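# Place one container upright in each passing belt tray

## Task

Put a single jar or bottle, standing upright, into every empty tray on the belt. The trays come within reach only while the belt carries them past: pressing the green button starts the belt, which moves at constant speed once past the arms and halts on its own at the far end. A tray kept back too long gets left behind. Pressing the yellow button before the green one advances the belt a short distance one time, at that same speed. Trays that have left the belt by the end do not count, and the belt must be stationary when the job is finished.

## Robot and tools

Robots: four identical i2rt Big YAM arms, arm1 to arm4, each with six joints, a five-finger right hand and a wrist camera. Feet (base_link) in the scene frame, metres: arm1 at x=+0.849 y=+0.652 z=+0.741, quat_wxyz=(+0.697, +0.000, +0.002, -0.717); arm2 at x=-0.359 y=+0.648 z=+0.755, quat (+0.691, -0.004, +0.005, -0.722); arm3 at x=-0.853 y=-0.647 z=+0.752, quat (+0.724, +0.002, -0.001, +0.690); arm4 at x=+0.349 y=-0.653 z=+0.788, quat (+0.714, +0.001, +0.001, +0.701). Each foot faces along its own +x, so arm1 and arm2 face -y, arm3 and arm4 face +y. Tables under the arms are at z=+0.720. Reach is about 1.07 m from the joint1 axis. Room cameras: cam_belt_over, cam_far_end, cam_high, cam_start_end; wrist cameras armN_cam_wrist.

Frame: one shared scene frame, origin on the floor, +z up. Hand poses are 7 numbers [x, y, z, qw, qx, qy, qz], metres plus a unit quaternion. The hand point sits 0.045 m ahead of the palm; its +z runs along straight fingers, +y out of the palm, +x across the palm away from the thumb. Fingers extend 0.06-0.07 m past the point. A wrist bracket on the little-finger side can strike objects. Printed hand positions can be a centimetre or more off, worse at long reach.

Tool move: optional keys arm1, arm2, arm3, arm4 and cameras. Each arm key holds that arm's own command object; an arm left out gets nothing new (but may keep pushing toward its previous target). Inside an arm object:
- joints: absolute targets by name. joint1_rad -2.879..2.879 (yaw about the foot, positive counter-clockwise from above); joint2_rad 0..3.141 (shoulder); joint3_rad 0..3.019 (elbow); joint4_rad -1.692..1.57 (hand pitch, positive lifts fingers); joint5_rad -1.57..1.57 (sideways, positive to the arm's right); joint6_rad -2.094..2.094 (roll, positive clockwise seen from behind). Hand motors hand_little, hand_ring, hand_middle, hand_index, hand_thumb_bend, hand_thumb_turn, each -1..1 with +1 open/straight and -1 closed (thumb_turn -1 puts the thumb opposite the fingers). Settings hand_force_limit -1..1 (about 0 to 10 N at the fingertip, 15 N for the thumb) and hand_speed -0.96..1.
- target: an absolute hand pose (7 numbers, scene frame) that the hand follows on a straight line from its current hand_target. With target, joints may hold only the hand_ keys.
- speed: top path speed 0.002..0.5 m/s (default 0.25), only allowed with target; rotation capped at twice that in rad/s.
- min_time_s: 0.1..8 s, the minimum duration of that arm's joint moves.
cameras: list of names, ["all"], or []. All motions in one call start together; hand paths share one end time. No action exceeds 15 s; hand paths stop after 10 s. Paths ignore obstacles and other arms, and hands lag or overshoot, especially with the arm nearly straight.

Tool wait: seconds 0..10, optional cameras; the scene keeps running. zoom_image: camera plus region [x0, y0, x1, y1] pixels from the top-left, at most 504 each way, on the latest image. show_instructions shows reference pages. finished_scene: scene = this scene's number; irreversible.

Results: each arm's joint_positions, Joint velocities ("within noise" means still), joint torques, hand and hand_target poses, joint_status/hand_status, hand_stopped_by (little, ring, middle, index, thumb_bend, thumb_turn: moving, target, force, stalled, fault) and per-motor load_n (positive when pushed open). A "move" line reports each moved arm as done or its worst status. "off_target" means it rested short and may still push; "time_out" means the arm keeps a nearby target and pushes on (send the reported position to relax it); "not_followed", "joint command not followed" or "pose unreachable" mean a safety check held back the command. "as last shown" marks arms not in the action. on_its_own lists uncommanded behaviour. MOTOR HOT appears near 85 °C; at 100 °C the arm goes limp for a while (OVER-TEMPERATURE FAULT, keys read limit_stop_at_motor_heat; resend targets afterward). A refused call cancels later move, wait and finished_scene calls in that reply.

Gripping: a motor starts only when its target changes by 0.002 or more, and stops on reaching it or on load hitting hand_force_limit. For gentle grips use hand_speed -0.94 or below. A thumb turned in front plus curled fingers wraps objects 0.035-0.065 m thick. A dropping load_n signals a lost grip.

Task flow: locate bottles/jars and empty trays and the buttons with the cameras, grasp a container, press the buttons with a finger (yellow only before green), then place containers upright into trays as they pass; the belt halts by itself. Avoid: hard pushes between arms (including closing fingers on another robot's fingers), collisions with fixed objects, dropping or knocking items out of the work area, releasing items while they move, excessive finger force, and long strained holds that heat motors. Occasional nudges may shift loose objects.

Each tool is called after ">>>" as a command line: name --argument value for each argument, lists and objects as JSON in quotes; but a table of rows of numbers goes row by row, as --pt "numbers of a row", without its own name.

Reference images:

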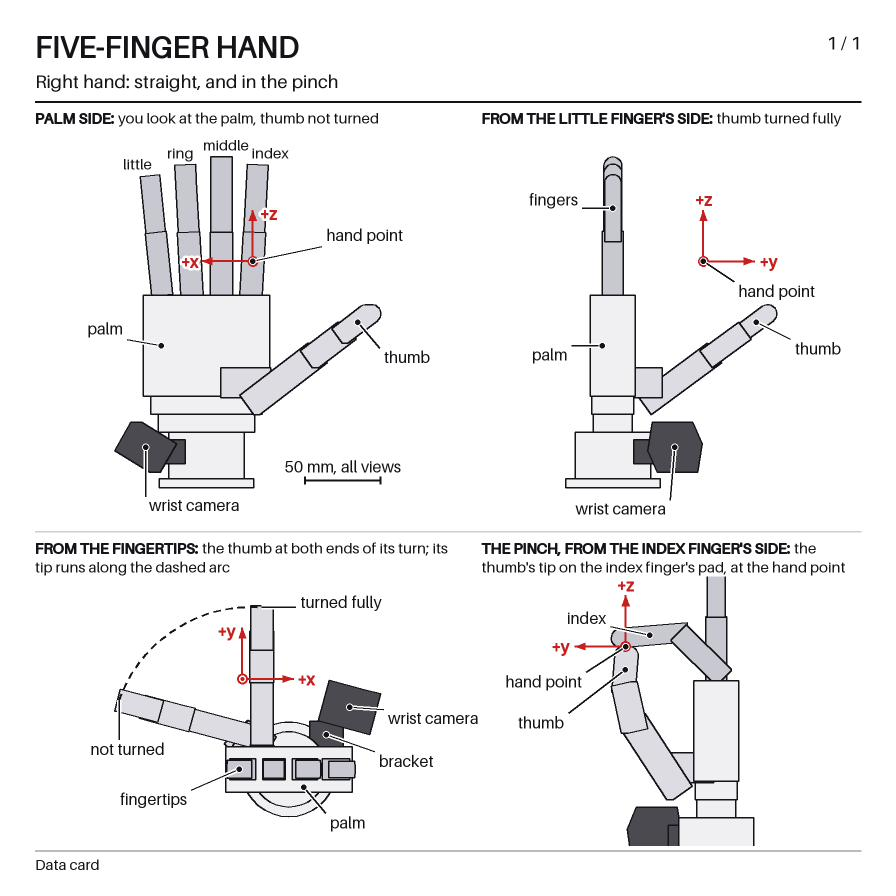

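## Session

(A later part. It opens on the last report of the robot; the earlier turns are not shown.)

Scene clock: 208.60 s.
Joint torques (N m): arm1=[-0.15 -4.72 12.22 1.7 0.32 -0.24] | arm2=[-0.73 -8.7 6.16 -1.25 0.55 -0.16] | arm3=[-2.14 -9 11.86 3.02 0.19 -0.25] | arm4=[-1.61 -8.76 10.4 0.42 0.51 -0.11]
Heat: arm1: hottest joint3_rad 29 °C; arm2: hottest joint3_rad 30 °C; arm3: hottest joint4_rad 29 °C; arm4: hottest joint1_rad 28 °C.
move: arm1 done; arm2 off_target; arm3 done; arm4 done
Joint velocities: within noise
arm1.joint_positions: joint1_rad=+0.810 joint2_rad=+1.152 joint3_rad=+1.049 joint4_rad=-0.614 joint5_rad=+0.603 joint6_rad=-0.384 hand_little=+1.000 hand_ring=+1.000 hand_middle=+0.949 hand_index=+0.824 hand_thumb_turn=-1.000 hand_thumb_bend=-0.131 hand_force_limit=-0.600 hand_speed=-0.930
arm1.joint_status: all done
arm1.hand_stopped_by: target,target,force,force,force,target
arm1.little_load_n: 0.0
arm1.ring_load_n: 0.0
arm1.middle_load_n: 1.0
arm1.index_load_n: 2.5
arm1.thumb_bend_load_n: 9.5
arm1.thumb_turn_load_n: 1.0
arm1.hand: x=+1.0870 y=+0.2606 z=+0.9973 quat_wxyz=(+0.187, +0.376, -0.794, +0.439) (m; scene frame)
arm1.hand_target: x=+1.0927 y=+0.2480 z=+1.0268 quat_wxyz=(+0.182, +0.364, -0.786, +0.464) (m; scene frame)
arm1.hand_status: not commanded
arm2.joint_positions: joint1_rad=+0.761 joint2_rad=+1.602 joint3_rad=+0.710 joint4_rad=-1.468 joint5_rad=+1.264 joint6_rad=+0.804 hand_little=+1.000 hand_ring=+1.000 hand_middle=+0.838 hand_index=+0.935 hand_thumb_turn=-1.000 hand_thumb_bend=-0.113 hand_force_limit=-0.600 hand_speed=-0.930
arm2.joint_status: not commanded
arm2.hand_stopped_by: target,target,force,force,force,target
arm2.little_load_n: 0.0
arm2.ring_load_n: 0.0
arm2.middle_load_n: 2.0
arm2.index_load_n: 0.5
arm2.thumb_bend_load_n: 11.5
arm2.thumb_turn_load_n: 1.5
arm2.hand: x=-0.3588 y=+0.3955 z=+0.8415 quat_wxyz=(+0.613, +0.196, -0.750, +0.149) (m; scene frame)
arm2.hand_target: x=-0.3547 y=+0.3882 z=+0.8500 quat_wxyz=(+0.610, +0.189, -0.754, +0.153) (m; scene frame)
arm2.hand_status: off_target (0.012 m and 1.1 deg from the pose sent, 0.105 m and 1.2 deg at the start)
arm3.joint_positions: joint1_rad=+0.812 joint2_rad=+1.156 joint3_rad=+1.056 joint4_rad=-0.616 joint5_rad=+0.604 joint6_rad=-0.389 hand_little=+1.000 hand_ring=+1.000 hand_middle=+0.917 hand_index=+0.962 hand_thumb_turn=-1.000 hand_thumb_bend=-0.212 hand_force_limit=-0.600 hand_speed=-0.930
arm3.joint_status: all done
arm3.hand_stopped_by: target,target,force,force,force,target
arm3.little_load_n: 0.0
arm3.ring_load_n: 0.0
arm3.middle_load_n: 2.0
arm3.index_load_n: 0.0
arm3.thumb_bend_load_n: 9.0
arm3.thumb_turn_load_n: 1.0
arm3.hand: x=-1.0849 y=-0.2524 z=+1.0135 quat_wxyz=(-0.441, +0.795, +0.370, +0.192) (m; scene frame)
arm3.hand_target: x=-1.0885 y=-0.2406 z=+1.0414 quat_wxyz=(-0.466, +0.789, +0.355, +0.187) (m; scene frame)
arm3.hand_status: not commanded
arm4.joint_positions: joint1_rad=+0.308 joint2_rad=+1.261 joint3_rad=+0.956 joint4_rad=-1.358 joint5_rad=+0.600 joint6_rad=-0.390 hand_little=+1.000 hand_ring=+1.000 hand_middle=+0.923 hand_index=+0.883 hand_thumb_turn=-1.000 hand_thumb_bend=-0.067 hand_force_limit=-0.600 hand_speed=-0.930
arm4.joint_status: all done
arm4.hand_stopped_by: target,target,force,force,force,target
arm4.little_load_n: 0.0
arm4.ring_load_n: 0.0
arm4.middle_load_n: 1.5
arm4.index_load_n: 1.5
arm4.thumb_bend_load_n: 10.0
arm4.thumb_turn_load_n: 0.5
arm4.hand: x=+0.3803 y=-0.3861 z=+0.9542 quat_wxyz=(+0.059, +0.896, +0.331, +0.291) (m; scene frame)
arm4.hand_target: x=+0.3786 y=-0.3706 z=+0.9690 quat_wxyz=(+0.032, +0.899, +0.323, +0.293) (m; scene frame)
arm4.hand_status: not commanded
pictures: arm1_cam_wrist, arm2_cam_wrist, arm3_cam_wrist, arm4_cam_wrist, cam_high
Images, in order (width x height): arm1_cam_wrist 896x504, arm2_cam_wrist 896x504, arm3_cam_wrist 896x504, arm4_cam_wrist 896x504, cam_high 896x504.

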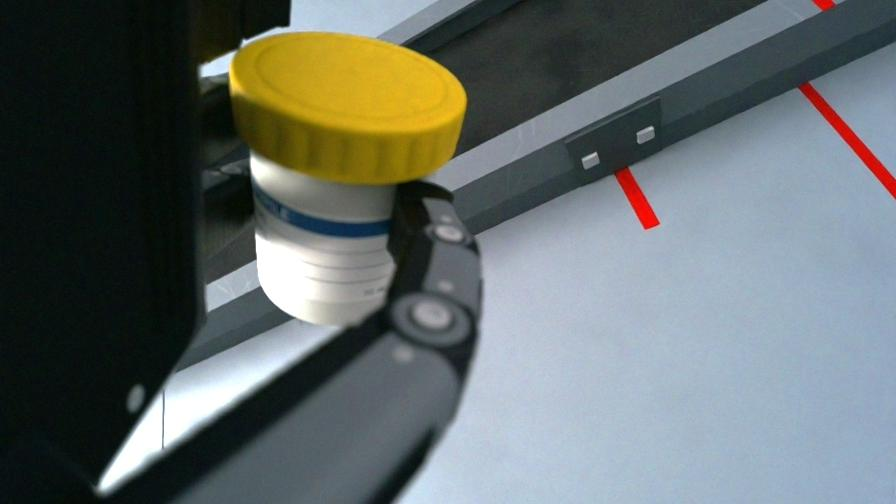

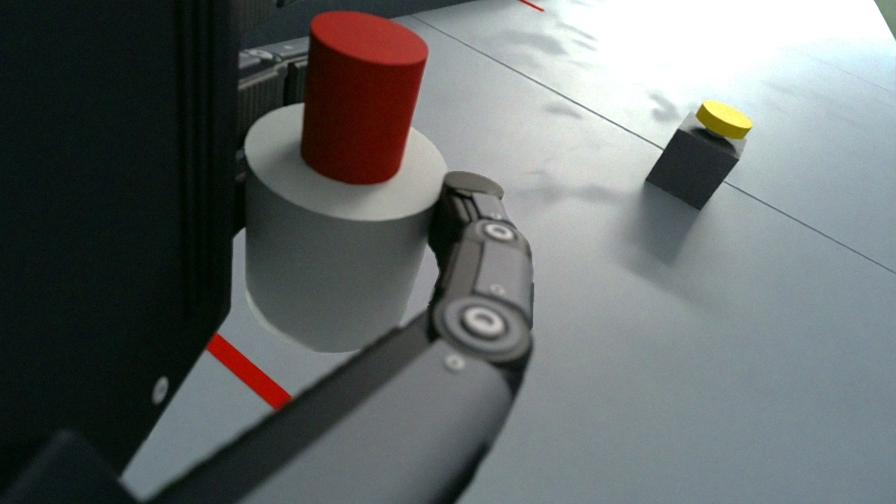

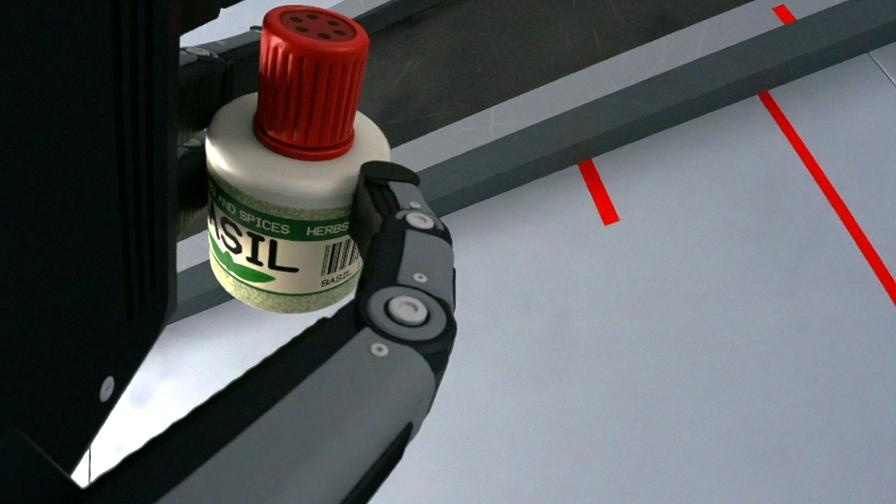

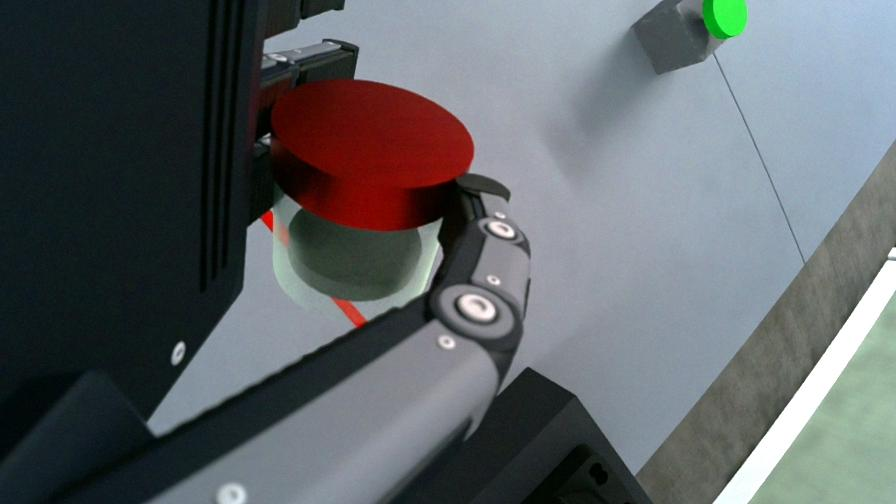

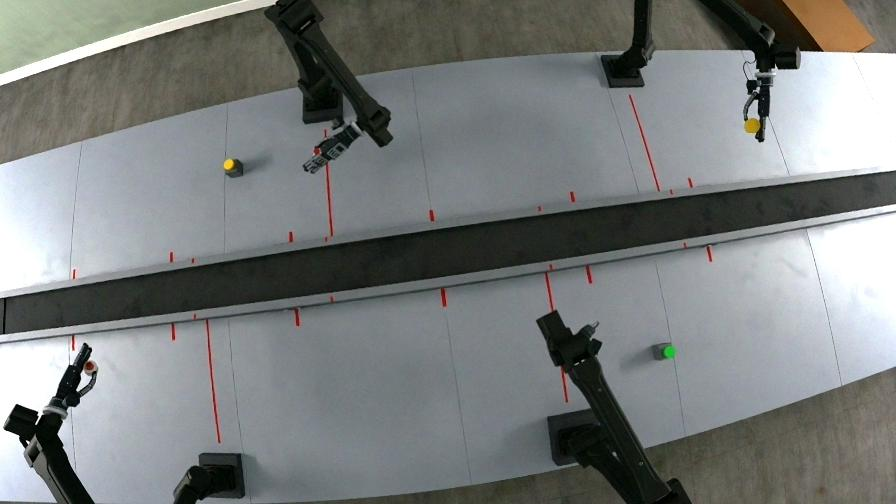

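>>> move --arm4 '{"joints": {"joint1_rad": -1.05, "joint2_rad": 1.46, "joint3_rad": 1.27, "joint4_rad": -1.38, "joint5_rad": 0.0, "joint6_rad": -1.57}, "min_time_s": 4}' --arm1 '{"joints": {"joint1_rad": 0.141, "joint2_rad": 1.571, "joint3_rad": 0.95, "joint4_rad": 0.40, "joint5_rad": 0.0, "joint6_rad": -1.57}, "min_time_s": 5}' --arm3 '{"joints": {"joint1_rad": 0.141, "joint2_rad": 1.571, "joint3_rad": 0.95, "joint4_rad": 0.40, "joint5_rad": 0.0, "joint6_rad": -1.57}, "min_time_s": 5}' --arm2 '{"joints": {"joint1_rad": 0.8, "joint2_rad": 1.15, "joint3_rad": 1.1, "joint4_rad": -0.6, "joint5_rad": 0.6, "joint6_rad": -0.4}, "min_time_s": 3}' --cameras '["arm1_cam_wrist", "arm2_cam_wrist", "arm3_cam_wrist", "arm4_cam_wrist", "cam_high"]'

Scene clock: 214.97 s.
Joint torques (N m): arm1=[0.26 -8.53 7.12 2.29 -0.09 -0.23] | arm2=[-0.44 -8.76 13.34 2.22 0.23 -0.13] | arm3=[-1.96 -12.86 7.09 3.74 -0.15 -0.23] | arm4=[-0.91 -10.99 11.04 -0.35 -0.17 -0.09]
Heat: arm1: hottest joint3_rad 30 °C; arm2: hottest joint3_rad 31 °C; arm3: hottest joint4_rad 29 °C; arm4: hottest joint1_rad 28 °C.
move: arm1 done; arm2 done; arm3 done; arm4 done
Joint velocities: within noise
arm1.joint_positions: joint1_rad=+0.145 joint2_rad=+1.562 joint3_rad=+0.954 joint4_rad=+0.381 joint5_rad=+0.003 joint6_rad=-1.554 hand_little=+1.000 hand_ring=+1.000 hand_middle=+0.949 hand_index=+0.824 hand_thumb_turn=-1.000 hand_thumb_bend=-0.131 hand_force_limit=-0.600 hand_speed=-0.930
arm1.joint_status: all done
arm1.hand_stopped_by: target,target,force,force,force,target
arm1.little_load_n: 0.0
arm1.ring_load_n: 0.0
arm1.middle_load_n: 1.0
arm1.index_load_n: 2.5
arm1.thumb_bend_load_n: 9.5
arm1.thumb_turn_load_n: 1.0
arm1.hand: x=+0.8647 y=-0.0057 z=+0.9389 quat_wxyz=(+0.410, +0.581, -0.526, +0.466) (m; scene frame)
arm1.hand_target: x=+0.8621 y=-0.0071 z=+0.9369 quat_wxyz=(+0.416, +0.583, -0.521, +0.465) (m; scene frame)
arm1.hand_status: not commanded
arm2.joint_positions: joint1_rad=+0.792 joint2_rad=+1.166 joint3_rad=+1.041 joint4_rad=-0.619 joint5_rad=+0.602 joint6_rad=-0.392 hand_little=+1.000 hand_ring=+1.000 hand_middle=+0.838 hand_index=+0.935 hand_thumb_turn=-1.000 hand_thumb_bend=-0.113 hand_force_limit=-0.600 hand_speed=-0.930
arm2.joint_status: all done
arm2.hand_stopped_by: target,target,force,force,force,target
arm2.little_load_n: 0.0
arm2.ring_load_n: 0.0
arm2.middle_load_n: 2.0
arm2.index_load_n: 0.0
arm2.thumb_bend_load_n: 11.0
arm2.thumb_turn_load_n: 2.0
arm2.hand: x=-0.1322 y=+0.2507 z=+0.9992 quat_wxyz=(+0.203, +0.375, -0.800, +0.423) (m; scene frame)
arm2.hand_target: x=-0.1182 y=+0.2408 z=+1.0388 quat_wxyz=(+0.190, +0.361, -0.788, +0.461) (m; scene frame)
arm2.hand_status: not commanded
arm3.joint_positions: joint1_rad=+0.152 joint2_rad=+1.552 joint3_rad=+0.954 joint4_rad=+0.378 joint5_rad=+0.003 joint6_rad=-1.558 hand_little=+1.000 hand_ring=+1.000 hand_middle=+0.917 hand_index=+0.962 hand_thumb_turn=-1.000 hand_thumb_bend=-0.212 hand_force_limit=-0.600 hand_speed=-0.930
arm3.joint_status: all done
arm3.hand_stopped_by: target,target,force,force,force,target
arm3.little_load_n: 0.0
arm3.ring_load_n: 0.0
arm3.middle_load_n: 2.0
arm3.index_load_n: 0.0
arm3.thumb_bend_load_n: 8.5
arm3.thumb_turn_load_n: 1.0
arm3.hand: x=-0.8598 y=+0.0082 z=+0.9602 quat_wxyz=(-0.467, +0.526, +0.575, +0.417) (m; scene frame)
arm3.hand_target: x=-0.8533 y=+0.0107 z=+0.9527 quat_wxyz=(-0.463, +0.525, +0.576, +0.422) (m; scene frame)
arm3.hand_status: not commanded
arm4.joint_positions: joint1_rad=-1.049 joint2_rad=+1.458 joint3_rad=+1.221 joint4_rad=-1.367 joint5_rad=+0.002 joint6_rad=-1.562 hand_little=+1.000 hand_ring=+1.000 hand_middle=+0.923 hand_index=+0.883 hand_thumb_turn=-1.000 hand_thumb_bend=-0.067 hand_force_limit=-0.600 hand_speed=-0.930
arm4.joint_status: all done
arm4.hand_stopped_by: target,target,force,force,force,target
arm4.little_load_n: 0.0
arm4.ring_load_n: 0.0
arm4.middle_load_n: 1.5
arm4.index_load_n: 1.5
arm4.thumb_bend_load_n: 9.5
arm4.thumb_turn_load_n: 0.5
arm4.hand: x=+0.7097 y=-0.5233 z=+0.9446 quat_wxyz=(+0.005, +0.969, +0.245, -0.017) (m; scene frame)
arm4.hand_target: x=+0.7221 y=-0.5168 z=+0.9605 quat_wxyz=(+0.000, +0.969, +0.248, -0.001) (m; scene frame)
arm4.hand_status: not commanded
pictures: arm1_cam_wrist, arm2_cam_wrist, arm3_cam_wrist, arm4_cam_wrist, cam_high
Images, in order (width x height): arm1_cam_wrist 896x504, arm2_cam_wrist 896x504, arm3_cam_wrist 896x504, arm4_cam_wrist 896x504, cam_high 896x504.

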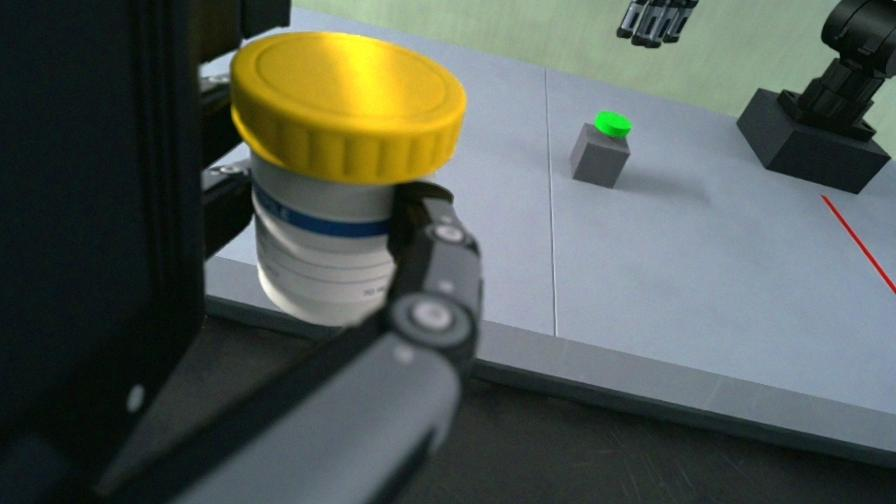

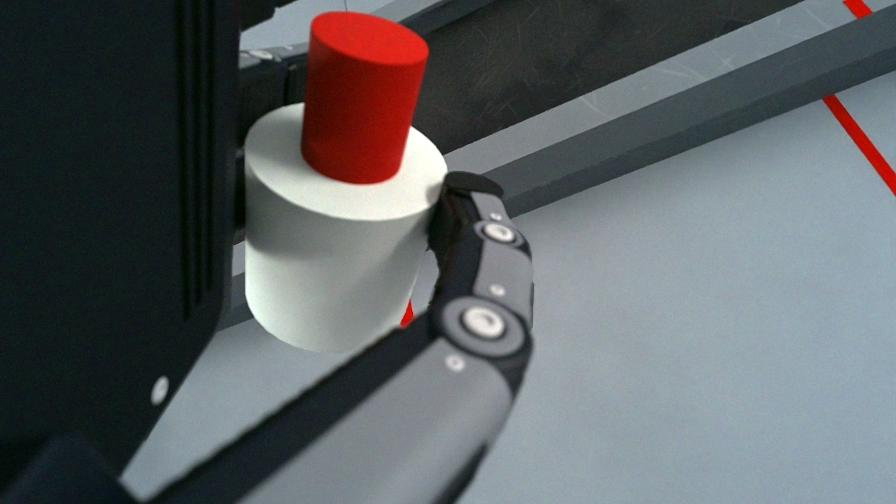

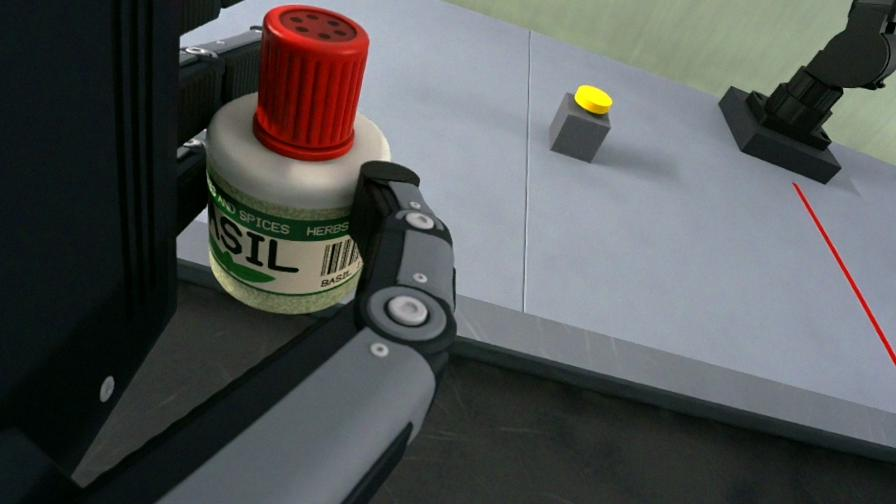

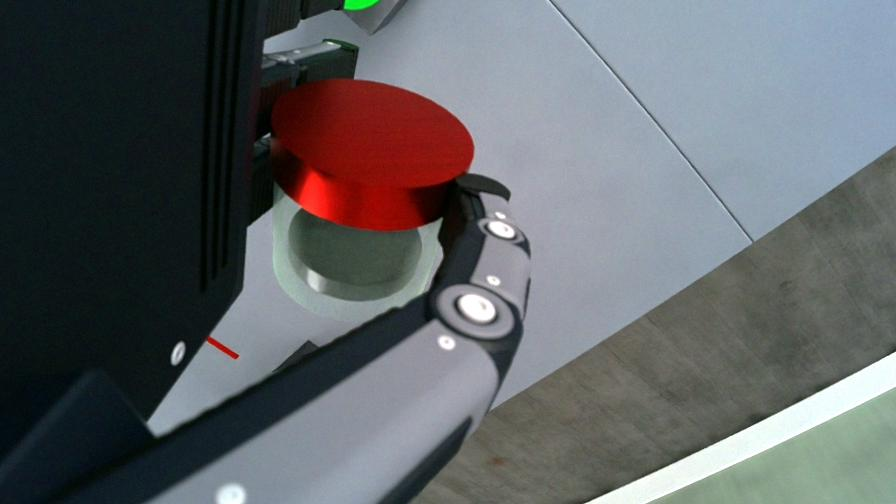

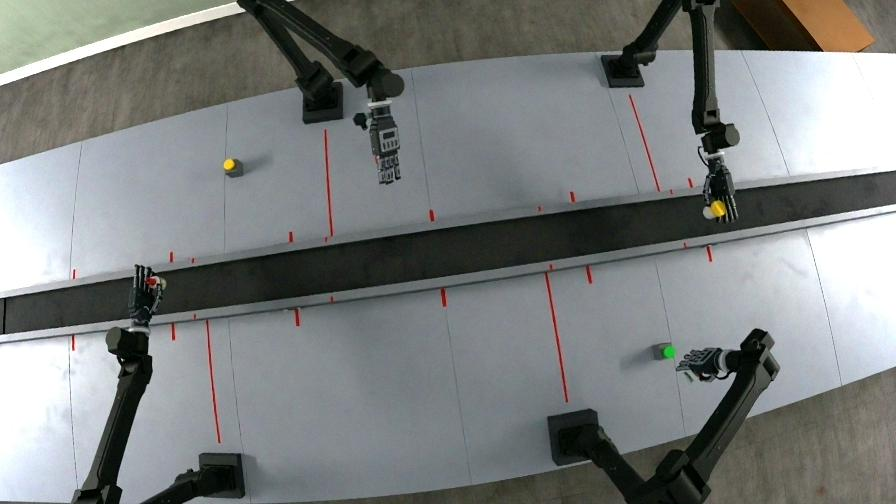

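>>> move --arm4 '{"target": [0.751, -0.511, 0.905, 0.0, 0.969, 0.248, 0.0], "speed": 0.12}' --arm2 '{"joints": {"joint1_rad": 0.141, "joint2_rad": 1.571, "joint3_rad": 0.95, "joint4_rad": 0.40, "joint5_rad": 0.0, "joint6_rad": -1.57}, "min_time_s": 4}' --cameras '["arm4_cam_wrist", "cam_high"]'

Scene clock: 220.37 s.
Joint torques (N m): arm1=[0.15 -8.53 7.1 2.29 -0.09 -0.23] | arm2=[-1.44 -11.75 8.16 2.84 -0.12 -0.14] | arm3=[-2.32 -13.1 7.04 3.69 -0.16 -0.24] | arm4=[-1.55 -13.22 8.39 0.65 -0.12 -0.08]
Heat: arm1: hottest joint3_rad 30 °C; arm2: hottest joint3_rad 31 °C; arm3: hottest joint4_rad 29 °C; arm4: hottest joint1_rad 28 °C.
move: arm2 done; arm4 off_target
Joint velocities: within noise
arm1, arm3: as last shown
arm1.middle_load_n: 1.5
arm2.joint_positions: joint1_rad=+0.144 joint2_rad=+1.565 joint3_rad=+0.946 joint4_rad=+0.374 joint5_rad=+0.002 joint6_rad=-1.560 hand_little=+1.000 hand_ring=+1.000 hand_middle=+0.838 hand_index=+0.935 hand_thumb_turn=-1.000 hand_thumb_bend=-0.113 hand_force_limit=-0.600 hand_speed=-0.930
arm2.joint_status: all done
arm2.hand_stopped_by: target,target,force,force,force,target
arm2.little_load_n: 0.0
arm2.ring_load_n: 0.0
arm2.middle_load_n: 2.0
arm2.index_load_n: 0.0
arm2.thumb_bend_load_n: 11.0
arm2.thumb_turn_load_n: 1.5
arm2.hand: x=-0.3522 y=-0.0066 z=+0.9459 quat_wxyz=(+0.414, +0.585, -0.530, +0.454) (m; scene frame)
arm2.hand_target: x=-0.3534 y=-0.0110 z=+0.9517 quat_wxyz=(+0.422, +0.581, -0.523, +0.459) (m; scene frame)
arm2.hand_status: not commanded
arm3.joint_positions: joint1_rad=+0.152 joint2_rad=+1.552 joint3_rad=+0.954 joint4_rad=+0.378 joint5_rad=+0.003 joint6_rad=-1.559 hand_little=+1.000 hand_ring=+1.000 hand_middle=+0.917 hand_index=+0.962 hand_thumb_turn=-1.000 hand_thumb_bend=-0.212 hand_force_limit=-0.600 hand_speed=-0.930
arm3.thumb_bend_load_n: 9.0
arm3.thumb_turn_load_n: 1.5
arm3.hand: x=-0.8598 y=+0.0082 z=+0.9602 quat_wxyz=(-0.467, +0.526, +0.575, +0.418) (m; scene frame)
arm4.joint_positions: joint1_rad=-1.060 joint2_rad=+1.574 joint3_rad=+1.221 joint4_rad=-1.253 joint5_rad=+0.002 joint6_rad=-1.581 hand_little=+1.000 hand_ring=+1.000 hand_middle=+0.923 hand_index=+0.883 hand_thumb_turn=-1.000 hand_thumb_bend=-0.067 hand_force_limit=-0.600 hand_speed=-0.930
arm4.joint_status: not commanded
arm4.hand_stopped_by: target,target,force,force,force,target
arm4.little_load_n: 0.0
arm4.ring_load_n: 0.0
arm4.middle_load_n: 1.0
arm4.index_load_n: 1.0
arm4.thumb_bend_load_n: 9.5
arm4.thumb_turn_load_n: 0.5
arm4.hand: x=+0.7395 y=-0.5127 z=+0.8965 quat_wxyz=(+0.005, +0.968, +0.249, -0.018) (m; scene frame)
arm4.hand_target: x=+0.7507 y=-0.5112 z=+0.9051 quat_wxyz=(+0.000, +0.969, +0.248, +0.000) (m; scene frame)
arm4.hand_status: off_target (0.014 m and 2.2 deg from the pose sent, 0.058 m and 2.1 deg at the start)
pictures: arm4_cam_wrist, cam_high
Images, in order (width x height): arm4_cam_wrist 896x504, cam_high 896x504.

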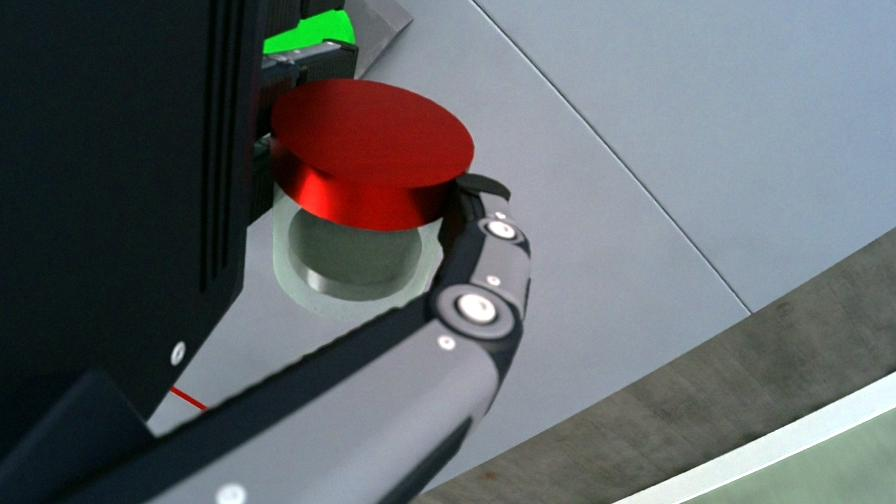

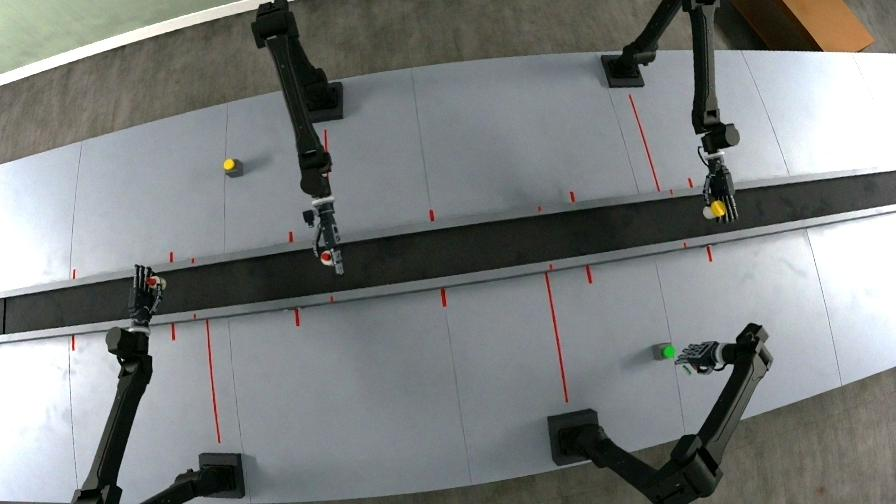

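>>> move --arm4 '{"target": [0.754, -0.509, 0.858, 0.0, 0.969, 0.248, 0.0], "speed": 0.06}' --cameras '["arm4_cam_wrist", "cam_belt_over"]'

Scene clock: 222.10 s.
Joint torques (N m): arm1=[0.21 -8.53 7.1 2.29 -0.08 -0.23] | arm2=[-1.08 -11.93 8.16 2.86 -0.11 -0.2] | arm3=[-2.26 -12.69 7.21 3.67 -0.13 -0.23] | arm4=[-1.61 -13.22 7.21 0.66 -0.14 -0.06]
Heat: arm1: hottest joint3_rad 31 °C; arm2: hottest joint3_rad 31 °C; arm3: hottest joint4_rad 29 °C; arm4: hottest joint3_rad 28 °C.
move: arm4 done
Joint velocities: within noise
arm1, arm2, arm3: as last shown
arm1.middle_load_n: 1.0
arm2.joint_positions: joint1_rad=+0.144 joint2_rad=+1.565 joint3_rad=+0.946 joint4_rad=+0.374 joint5_rad=+0.002 joint6_rad=-1.561 hand_little=+1.000 hand_ring=+1.000 hand_middle=+0.838 hand_index=+0.935 hand_thumb_turn=-1.000 hand_thumb_bend=-0.113 hand_force_limit=-0.600 hand_speed=-0.930
arm2.thumb_turn_load_n: 2.0
arm2.hand: x=-0.3522 y=-0.0066 z=+0.9460 quat_wxyz=(+0.414, +0.585, -0.530, +0.454) (m; scene frame)
arm4.joint_positions: joint1_rad=-1.060 joint2_rad=+1.624 joint3_rad=+1.169 joint4_rad=-1.133 joint5_rad=+0.002 joint6_rad=-1.581 hand_little=+1.000 hand_ring=+1.000 hand_middle=+0.923 hand_index=+0.883 hand_thumb_turn=-1.000 hand_thumb_bend=-0.067 hand_force_limit=-0.600 hand_speed=-0.930
arm4.joint_status: not commanded
arm4.hand_stopped_by: target,target,force,force,force,target
arm4.little_load_n: 0.0
arm4.ring_load_n: 0.0
arm4.middle_load_n: 1.0
arm4.index_load_n: 1.5
arm4.thumb_bend_load_n: 9.5
arm4.thumb_turn_load_n: 0.5
arm4.hand: x=+0.7467 y=-0.5089 z=+0.8559 quat_wxyz=(+0.003, +0.968, +0.249, -0.010) (m; scene frame)
arm4.hand_target: x=+0.7539 y=-0.5091 z=+0.8580 quat_wxyz=(+0.000, +0.969, +0.248, +0.000) (m; scene frame)
arm4.hand_status: done (0.008 m and 1.2 deg from the pose sent, 0.041 m and 2.2 deg at the start)
pictures: arm4_cam_wrist, cam_belt_over
Images, in order (width x height): arm4_cam_wrist 896x504, cam_belt_over 896x504.

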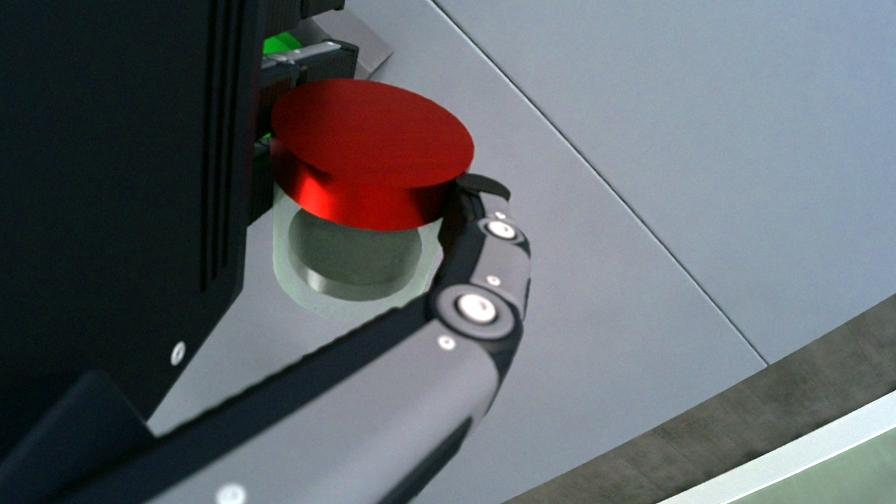

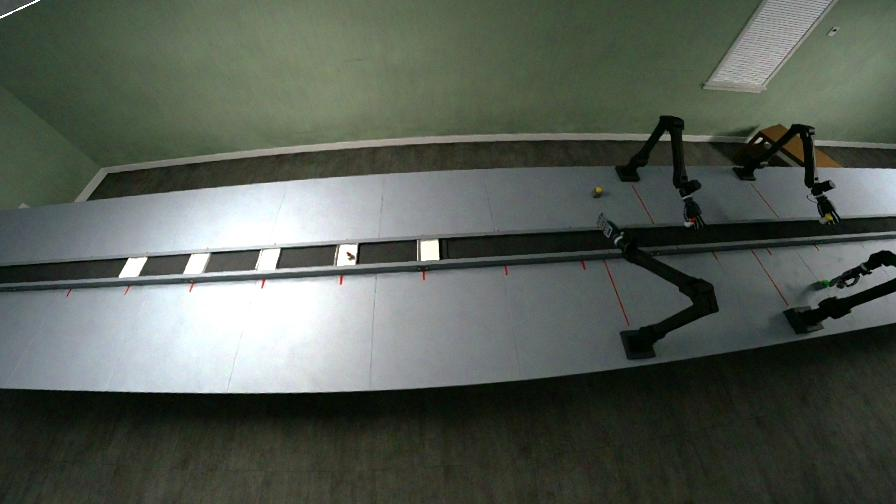

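>>> move --arm4 '{"target": [0.754, -0.509, 0.838, 0.0, 0.969, 0.248, 0.0], "speed": 0.05}' --cameras '["arm4_cam_wrist", "cam_belt_over", "arm1_cam_wrist"]'

Scene clock: 223.40 s.
Joint torques (N m): arm1=[0.21 -8.53 7.1 2.29 -0.09 -0.23] | arm2=[-0.97 -11.52 8.01 2.97 -0.06 -0.15] | arm3=[-2.02 -13.33 7.02 3.73 -0.14 -0.26] | arm4=[-1.61 -11.81 6.26 1.44 -0.12 -0.08]
Heat: arm1: hottest joint3_rad 31 °C; arm2: hottest joint3_rad 31 °C; arm3: hottest joint4_rad 29 °C; arm4: hottest joint3_rad 28 °C.
move: arm4 done
Joint velocities: within noise
arm1, arm2, arm3: as last shown
arm3.thumb_turn_load_n: 1.0
arm4.joint_positions: joint1_rad=-1.060 joint2_rad=+1.634 joint3_rad=+1.152 joint4_rad=-1.097 joint5_rad=+0.002 joint6_rad=-1.581 hand_little=+1.000 hand_ring=+1.000 hand_middle=+0.923 hand_index=+0.883 hand_thumb_turn=-1.000 hand_thumb_bend=-0.067 hand_force_limit=-0.600 hand_speed=-0.930
arm4.joint_status: not commanded
arm4.hand_stopped_by: target,target,force,force,force,target
arm4.little_load_n: 0.0
arm4.ring_load_n: 0.0
arm4.middle_load_n: 1.0
arm4.index_load_n: 1.0
arm4.thumb_bend_load_n: 10.0
arm4.thumb_turn_load_n: 0.5
arm4.hand: x=+0.7479 y=-0.5082 z=+0.8455 quat_wxyz=(+0.002, +0.969, +0.249, -0.005) (m; scene frame)
arm4.hand_target: x=+0.7538 y=-0.5092 z=+0.8381 quat_wxyz=(+0.000, +0.969, +0.248, +0.000) (m; scene frame)
arm4.hand_status: done (0.010 m and 0.7 deg from the pose sent, 0.019 m and 1.1 deg at the start)
pictures: arm1_cam_wrist, arm4_cam_wrist, cam_belt_over
Images, in order (width x height): arm1_cam_wrist 896x504, arm4_cam_wrist 896x504, cam_belt_over 896x504.

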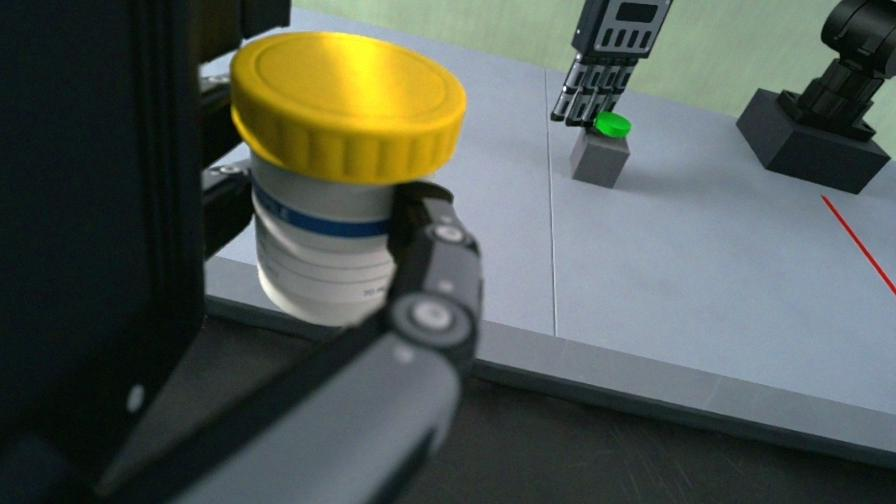

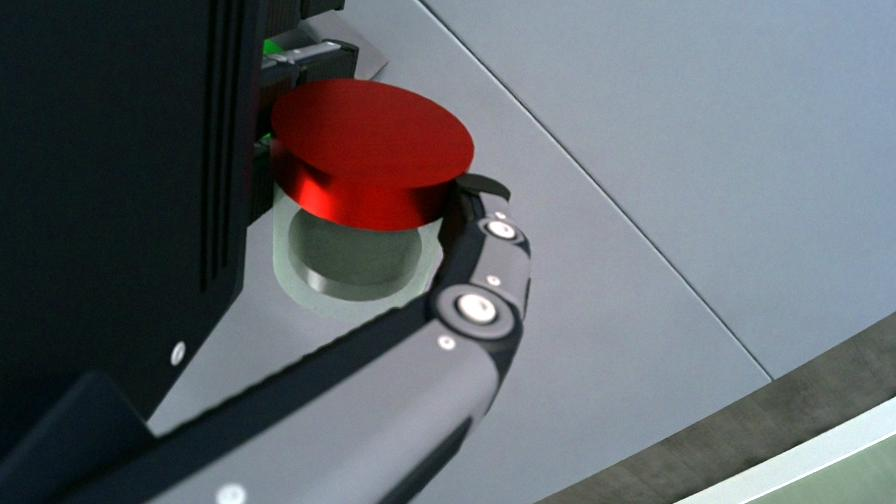

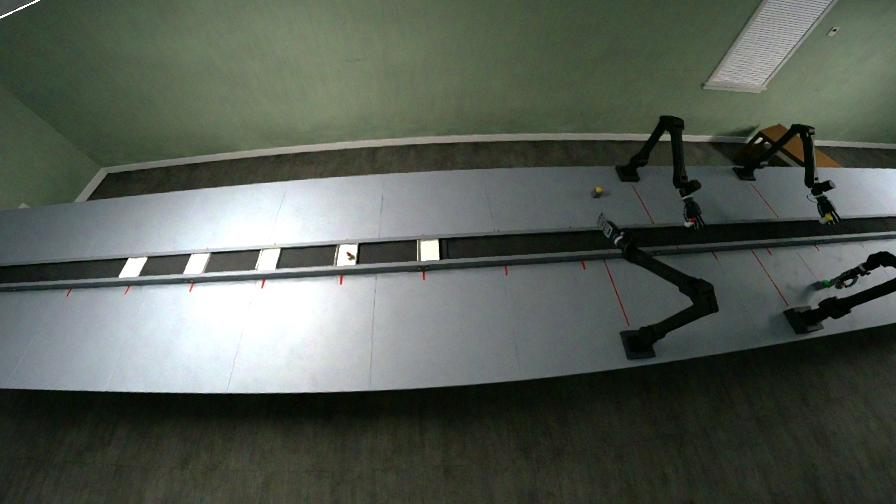

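>>> zoom_image --camera "arm1_cam_wrist" --region '[500, 0, 700, 200]'

>>> wait --seconds 0.5 --cameras '["cam_belt_over"]'

Scaled by 2.520 from the camera's 896x504 image, which has a finer 1280x720 frame.

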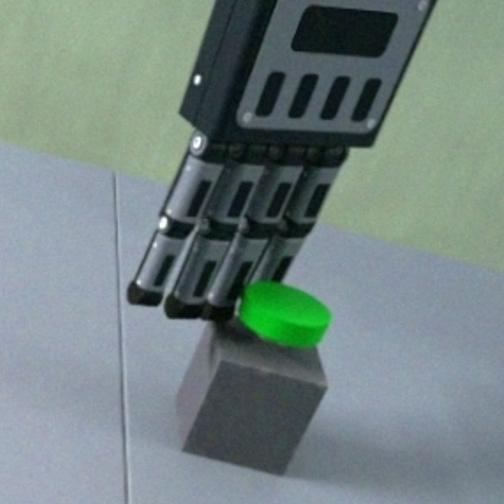

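Scene clock: 226.97 s.
Joint torques (N m): arm1=[0.26 -8.59 7.12 2.29 -0.08 -0.23] | arm2=[-1.44 -11.69 8.25 3 -0.12 -0.14] | arm3=[-2.02 -12.86 7.19 3.67 -0.15 -0.24] | arm4=[-1.44 -11.87 6.27 1.48 -0.12 -0.08]
Heat: arm1: hottest joint3_rad 31 °C; arm2: hottest joint3_rad 31 °C; arm3: hottest joint4_rad 29 °C; arm4: hottest joint3_rad 28 °C.
Joint velocities: within noise
arm1.joint_positions: joint1_rad=+0.145 joint2_rad=+1.562 joint3_rad=+0.954 joint4_rad=+0.381 joint5_rad=+0.003 joint6_rad=-1.554 hand_little=+1.000 hand_ring=+1.000 hand_middle=+0.949 hand_index=+0.824 hand_thumb_turn=-1.000 hand_thumb_bend=-0.131 hand_force_limit=-0.600 hand_speed=-0.930
arm1.joint_status: not commanded
arm1.hand_stopped_by: target,target,force,force,force,target
arm1.little_load_n: 0.0
arm1.ring_load_n: 0.0
arm1.middle_load_n: 1.0
arm1.index_load_n: 2.5
arm1.thumb_bend_load_n: 9.5
arm1.thumb_turn_load_n: 1.0
arm1.hand: x=+0.8647 y=-0.0057 z=+0.9389 quat_wxyz=(+0.410, +0.581, -0.526, +0.466) (m; scene frame)
arm1.hand_target: x=+0.8621 y=-0.0071 z=+0.9369 quat_wxyz=(+0.416, +0.583, -0.521, +0.465) (m; scene frame)
arm1.hand_status: not commanded
arm2.joint_positions: joint1_rad=+0.144 joint2_rad=+1.565 joint3_rad=+0.946 joint4_rad=+0.374 joint5_rad=+0.002 joint6_rad=-1.561 hand_little=+1.000 hand_ring=+1.000 hand_middle=+0.838 hand_index=+0.935 hand_thumb_turn=-1.000 hand_thumb_bend=-0.113 hand_force_limit=-0.600 hand_speed=-0.930
arm2.joint_status: not commanded
arm2.hand_stopped_by: target,target,force,force,force,target
arm2.little_load_n: 0.0
arm2.ring_load_n: 0.0
arm2.middle_load_n: 2.0
arm2.index_load_n: 0.5
arm2.thumb_bend_load_n: 11.0
arm2.thumb_turn_load_n: 2.0
arm2.hand: x=-0.3522 y=-0.0066 z=+0.9460 quat_wxyz=(+0.414, +0.585, -0.530, +0.454) (m; scene frame)
arm2.hand_target: x=-0.3534 y=-0.0110 z=+0.9517 quat_wxyz=(+0.422, +0.581, -0.523, +0.459) (m; scene frame)
arm2.hand_status: not commanded
arm3.joint_positions: joint1_rad=+0.152 joint2_rad=+1.552 joint3_rad=+0.954 joint4_rad=+0.378 joint5_rad=+0.003 joint6_rad=-1.559 hand_little=+1.000 hand_ring=+1.000 hand_middle=+0.917 hand_index=+0.962 hand_thumb_turn=-1.000 hand_thumb_bend=-0.212 hand_force_limit=-0.600 hand_speed=-0.930
arm3.joint_status: not commanded
arm3.hand_stopped_by: target,target,force,force,force,target
arm3.little_load_n: 0.0
arm3.ring_load_n: 0.0
arm3.middle_load_n: 2.0
arm3.index_load_n: 0.0
arm3.thumb_bend_load_n: 9.0
arm3.thumb_turn_load_n: 1.0
arm3.hand: x=-0.8598 y=+0.0082 z=+0.9602 quat_wxyz=(-0.467, +0.526, +0.575, +0.418) (m; scene frame)
arm3.hand_target: x=-0.8533 y=+0.0107 z=+0.9527 quat_wxyz=(-0.463, +0.525, +0.576, +0.422) (m; scene frame)
arm3.hand_status: not commanded
arm4.joint_positions: joint1_rad=-1.060 joint2_rad=+1.634 joint3_rad=+1.152 joint4_rad=-1.097 joint5_rad=+0.002 joint6_rad=-1.581 hand_little=+1.000 hand_ring=+1.000 hand_middle=+0.923 hand_index=+0.883 hand_thumb_turn=-1.000 hand_thumb_bend=-0.067 hand_force_limit=-0.600 hand_speed=-0.930
arm4.joint_status: not commanded
arm4.hand_stopped_by: target,target,force,force,force,target
arm4.little_load_n: 0.0
arm4.ring_load_n: 0.0
arm4.middle_load_n: 1.0
arm4.index_load_n: 1.5
arm4.thumb_bend_load_n: 9.5
arm4.thumb_turn_load_n: 0.5
arm4.hand: x=+0.7479 y=-0.5082 z=+0.8455 quat_wxyz=(+0.002, +0.969, +0.249, -0.005) (m; scene frame)
arm4.hand_target: x=+0.7538 y=-0.5092 z=+0.8381 quat_wxyz=(+0.000, +0.969, +0.248, +0.000) (m; scene frame)
arm4.hand_status: done (0.010 m and 0.7 deg from the pose sent, 0.019 m and 1.1 deg at the start)
wait: 0.50 s; at rest from the start
pictures: cam_belt_over
Images, in order (width x height): cam_belt_over 896x504.

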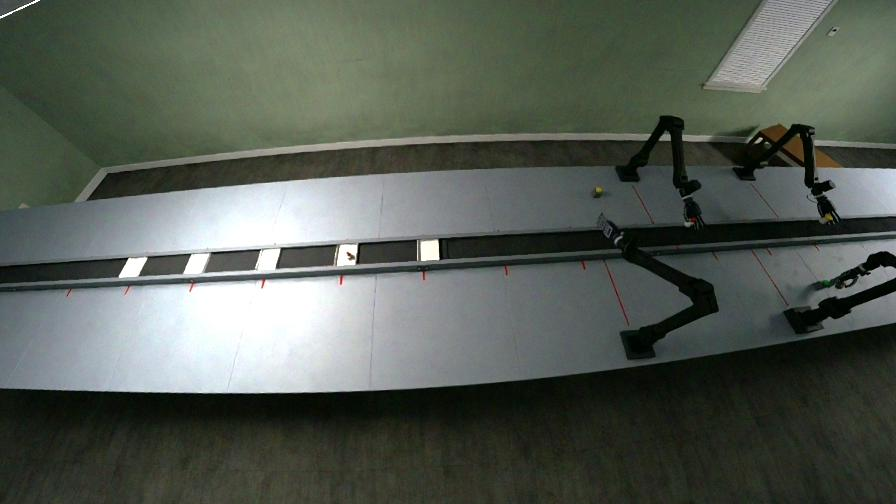

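>>> move --arm4 '{"target": [0.752, -0.507, 0.885, 0.0, 0.969, 0.248, 0.0], "speed": 0.12}'

>>> move --arm4 '{"target": [0.738, -0.483, 0.885, 0.0, 0.969, 0.248, 0.0], "speed": 0.12}' --cameras '["arm4_cam_wrist", "arm1_cam_wrist"]'

>>> zoom_image --camera "arm1_cam_wrist" --region '[500, 0, 700, 200]'

Scene clock: 228.57 s.
Joint torques (N m): arm1=[0.21 -8.53 7.1 2.3 -0.09 -0.23] | arm2=[-1.03 -11.11 8.06 2.99 -0.11 -0.11] | arm3=[-2.26 -13.1 7.15 3.88 -0.14 -0.22] | arm4=[-0.97 -14.33 9.92 -0.42 -0.19 -0.03]
Heat: arm1: hottest joint3_rad 31 °C; arm2: hottest joint3_rad 31 °C; arm3: hottest joint4_rad 29 °C; arm4: hottest joint3_rad 28 °C.
move: arm4 off_target
Joint velocities: within noise
arm1, arm2, arm3: as last shown
arm2.thumb_turn_load_n: 1.5
arm4.joint_positions: joint1_rad=-1.061 joint2_rad=+1.608 joint3_rad=+1.171 joint4_rad=-1.176 joint5_rad=+0.003 joint6_rad=-1.581 hand_little=+1.000 hand_ring=+1.000 hand_middle=+0.923 hand_index=+0.883 hand_thumb_turn=-1.000 hand_thumb_bend=-0.067 hand_force_limit=-0.600 hand_speed=-0.930
arm4.joint_status: not commanded
arm4.hand_stopped_by: target,target,force,force,force,target
arm4.little_load_n: 0.0
arm4.ring_load_n: 0.0
arm4.middle_load_n: 1.0
arm4.index_load_n: 1.5
arm4.thumb_bend_load_n: 10.0
arm4.thumb_turn_load_n: 0.5
arm4.hand: x=+0.7384 y=-0.5140 z=+0.8648 quat_wxyz=(+0.007, +0.968, +0.249, -0.022) (m; scene frame)
arm4.hand_target: x=+0.7514 y=-0.5074 z=+0.8850 quat_wxyz=(+0.000, +0.969, +0.248, +0.000) (m; scene frame)
arm4.hand_status: off_target (0.025 m and 2.6 deg from the pose sent, 0.040 m and 0.7 deg at the start)
pictures: none

Scene clock: 229.57 s.
Joint torques (N m): arm1=[0.21 -8.59 7.09 2.29 -0.08 -0.22] | arm2=[-1.2 -11.63 8.2 2.85 -0.12 -0.12] | arm3=[-2.08 -12.86 7.23 3.69 -0.18 -0.24] | arm4=[1.9 -14.45 9.94 -0.43 -1.34 0.12]
Heat: arm1: hottest joint3_rad 31 °C; arm2: hottest joint3_rad 31 °C; arm3: hottest joint4_rad 29 °C; arm4: hottest joint3_rad 28 °C.
move: arm4 off_target
Joint velocities: within noise
arm1, arm2, arm3: as last shown
arm1.index_load_n: 3.0
arm2.thumb_bend_load_n: 11.5
arm3.ring_load_n: -0.5
arm3.thumb_turn_load_n: 1.5
arm4.joint_positions: joint1_rad=-1.036 joint2_rad=+1.608 joint3_rad=+1.171 joint4_rad=-1.176 joint5_rad=+0.028 joint6_rad=-1.536 hand_little=+1.000 hand_ring=+1.000 hand_middle=+0.922 hand_index=+0.883 hand_thumb_turn=-1.000 hand_thumb_bend=-0.067 hand_force_limit=-0.600 hand_speed=-0.930
arm4.joint_status: not commanded
arm4.hand_stopped_by: target,target,force,force,force,target
arm4.little_load_n: 0.0
arm4.ring_load_n: 0.0
arm4.middle_load_n: -3.5
arm4.index_load_n: 1.0
arm4.thumb_bend_load_n: 10.0
arm4.thumb_turn_load_n: 1.0
arm4.hand: x=+0.7343 y=-0.5089 z=+0.8664 quat_wxyz=(+0.019, +0.971, +0.239, -0.018) (m; scene frame)
arm4.hand_target: x=+0.7373 y=-0.4838 z=+0.8848 quat_wxyz=(+0.000, +0.969, +0.248, +0.000) (m; scene frame)
arm4.hand_status: off_target (0.032 m and 3.2 deg from the pose sent, 0.037 m and 2.6 deg at the start)
pictures: arm1_cam_wrist, arm4_cam_wrist
Images, in order (width x height): arm1_cam_wrist 896x504, arm4_cam_wrist 896x504.

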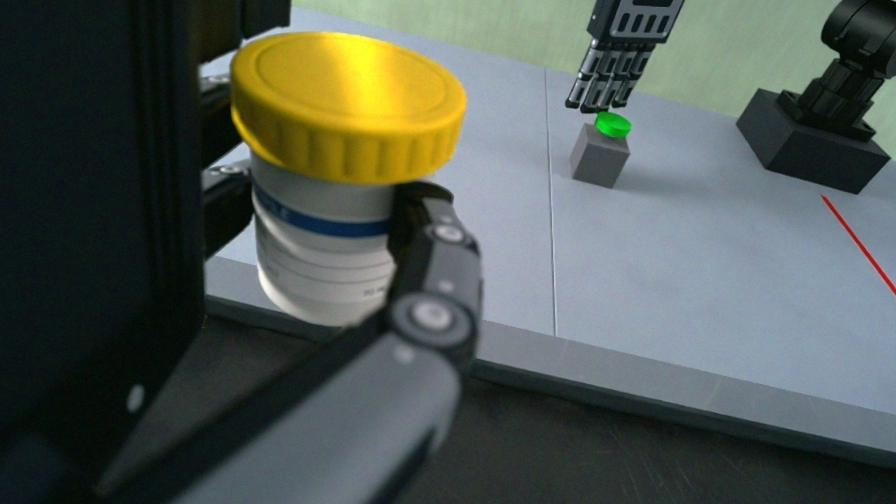

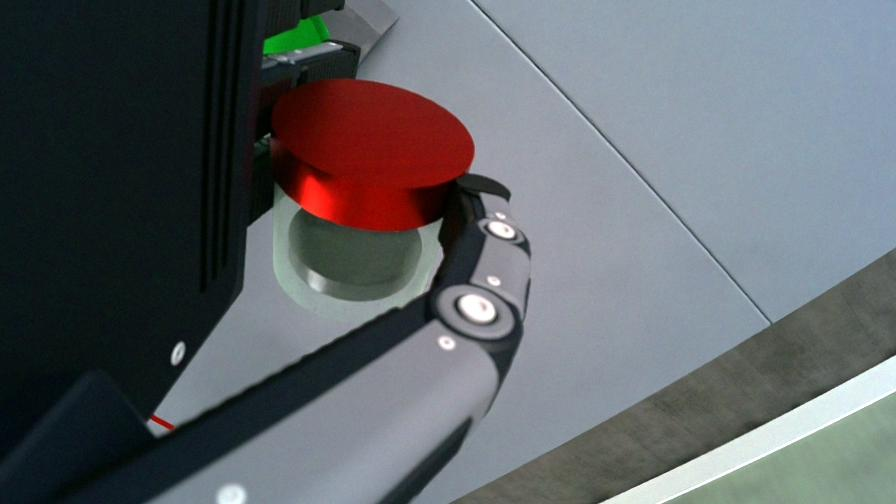

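Scaled by 2.520 from the camera's 896x504 image, which has a finer 1280x720 frame.

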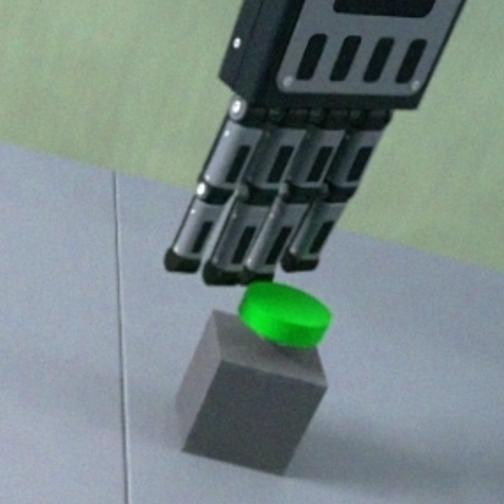

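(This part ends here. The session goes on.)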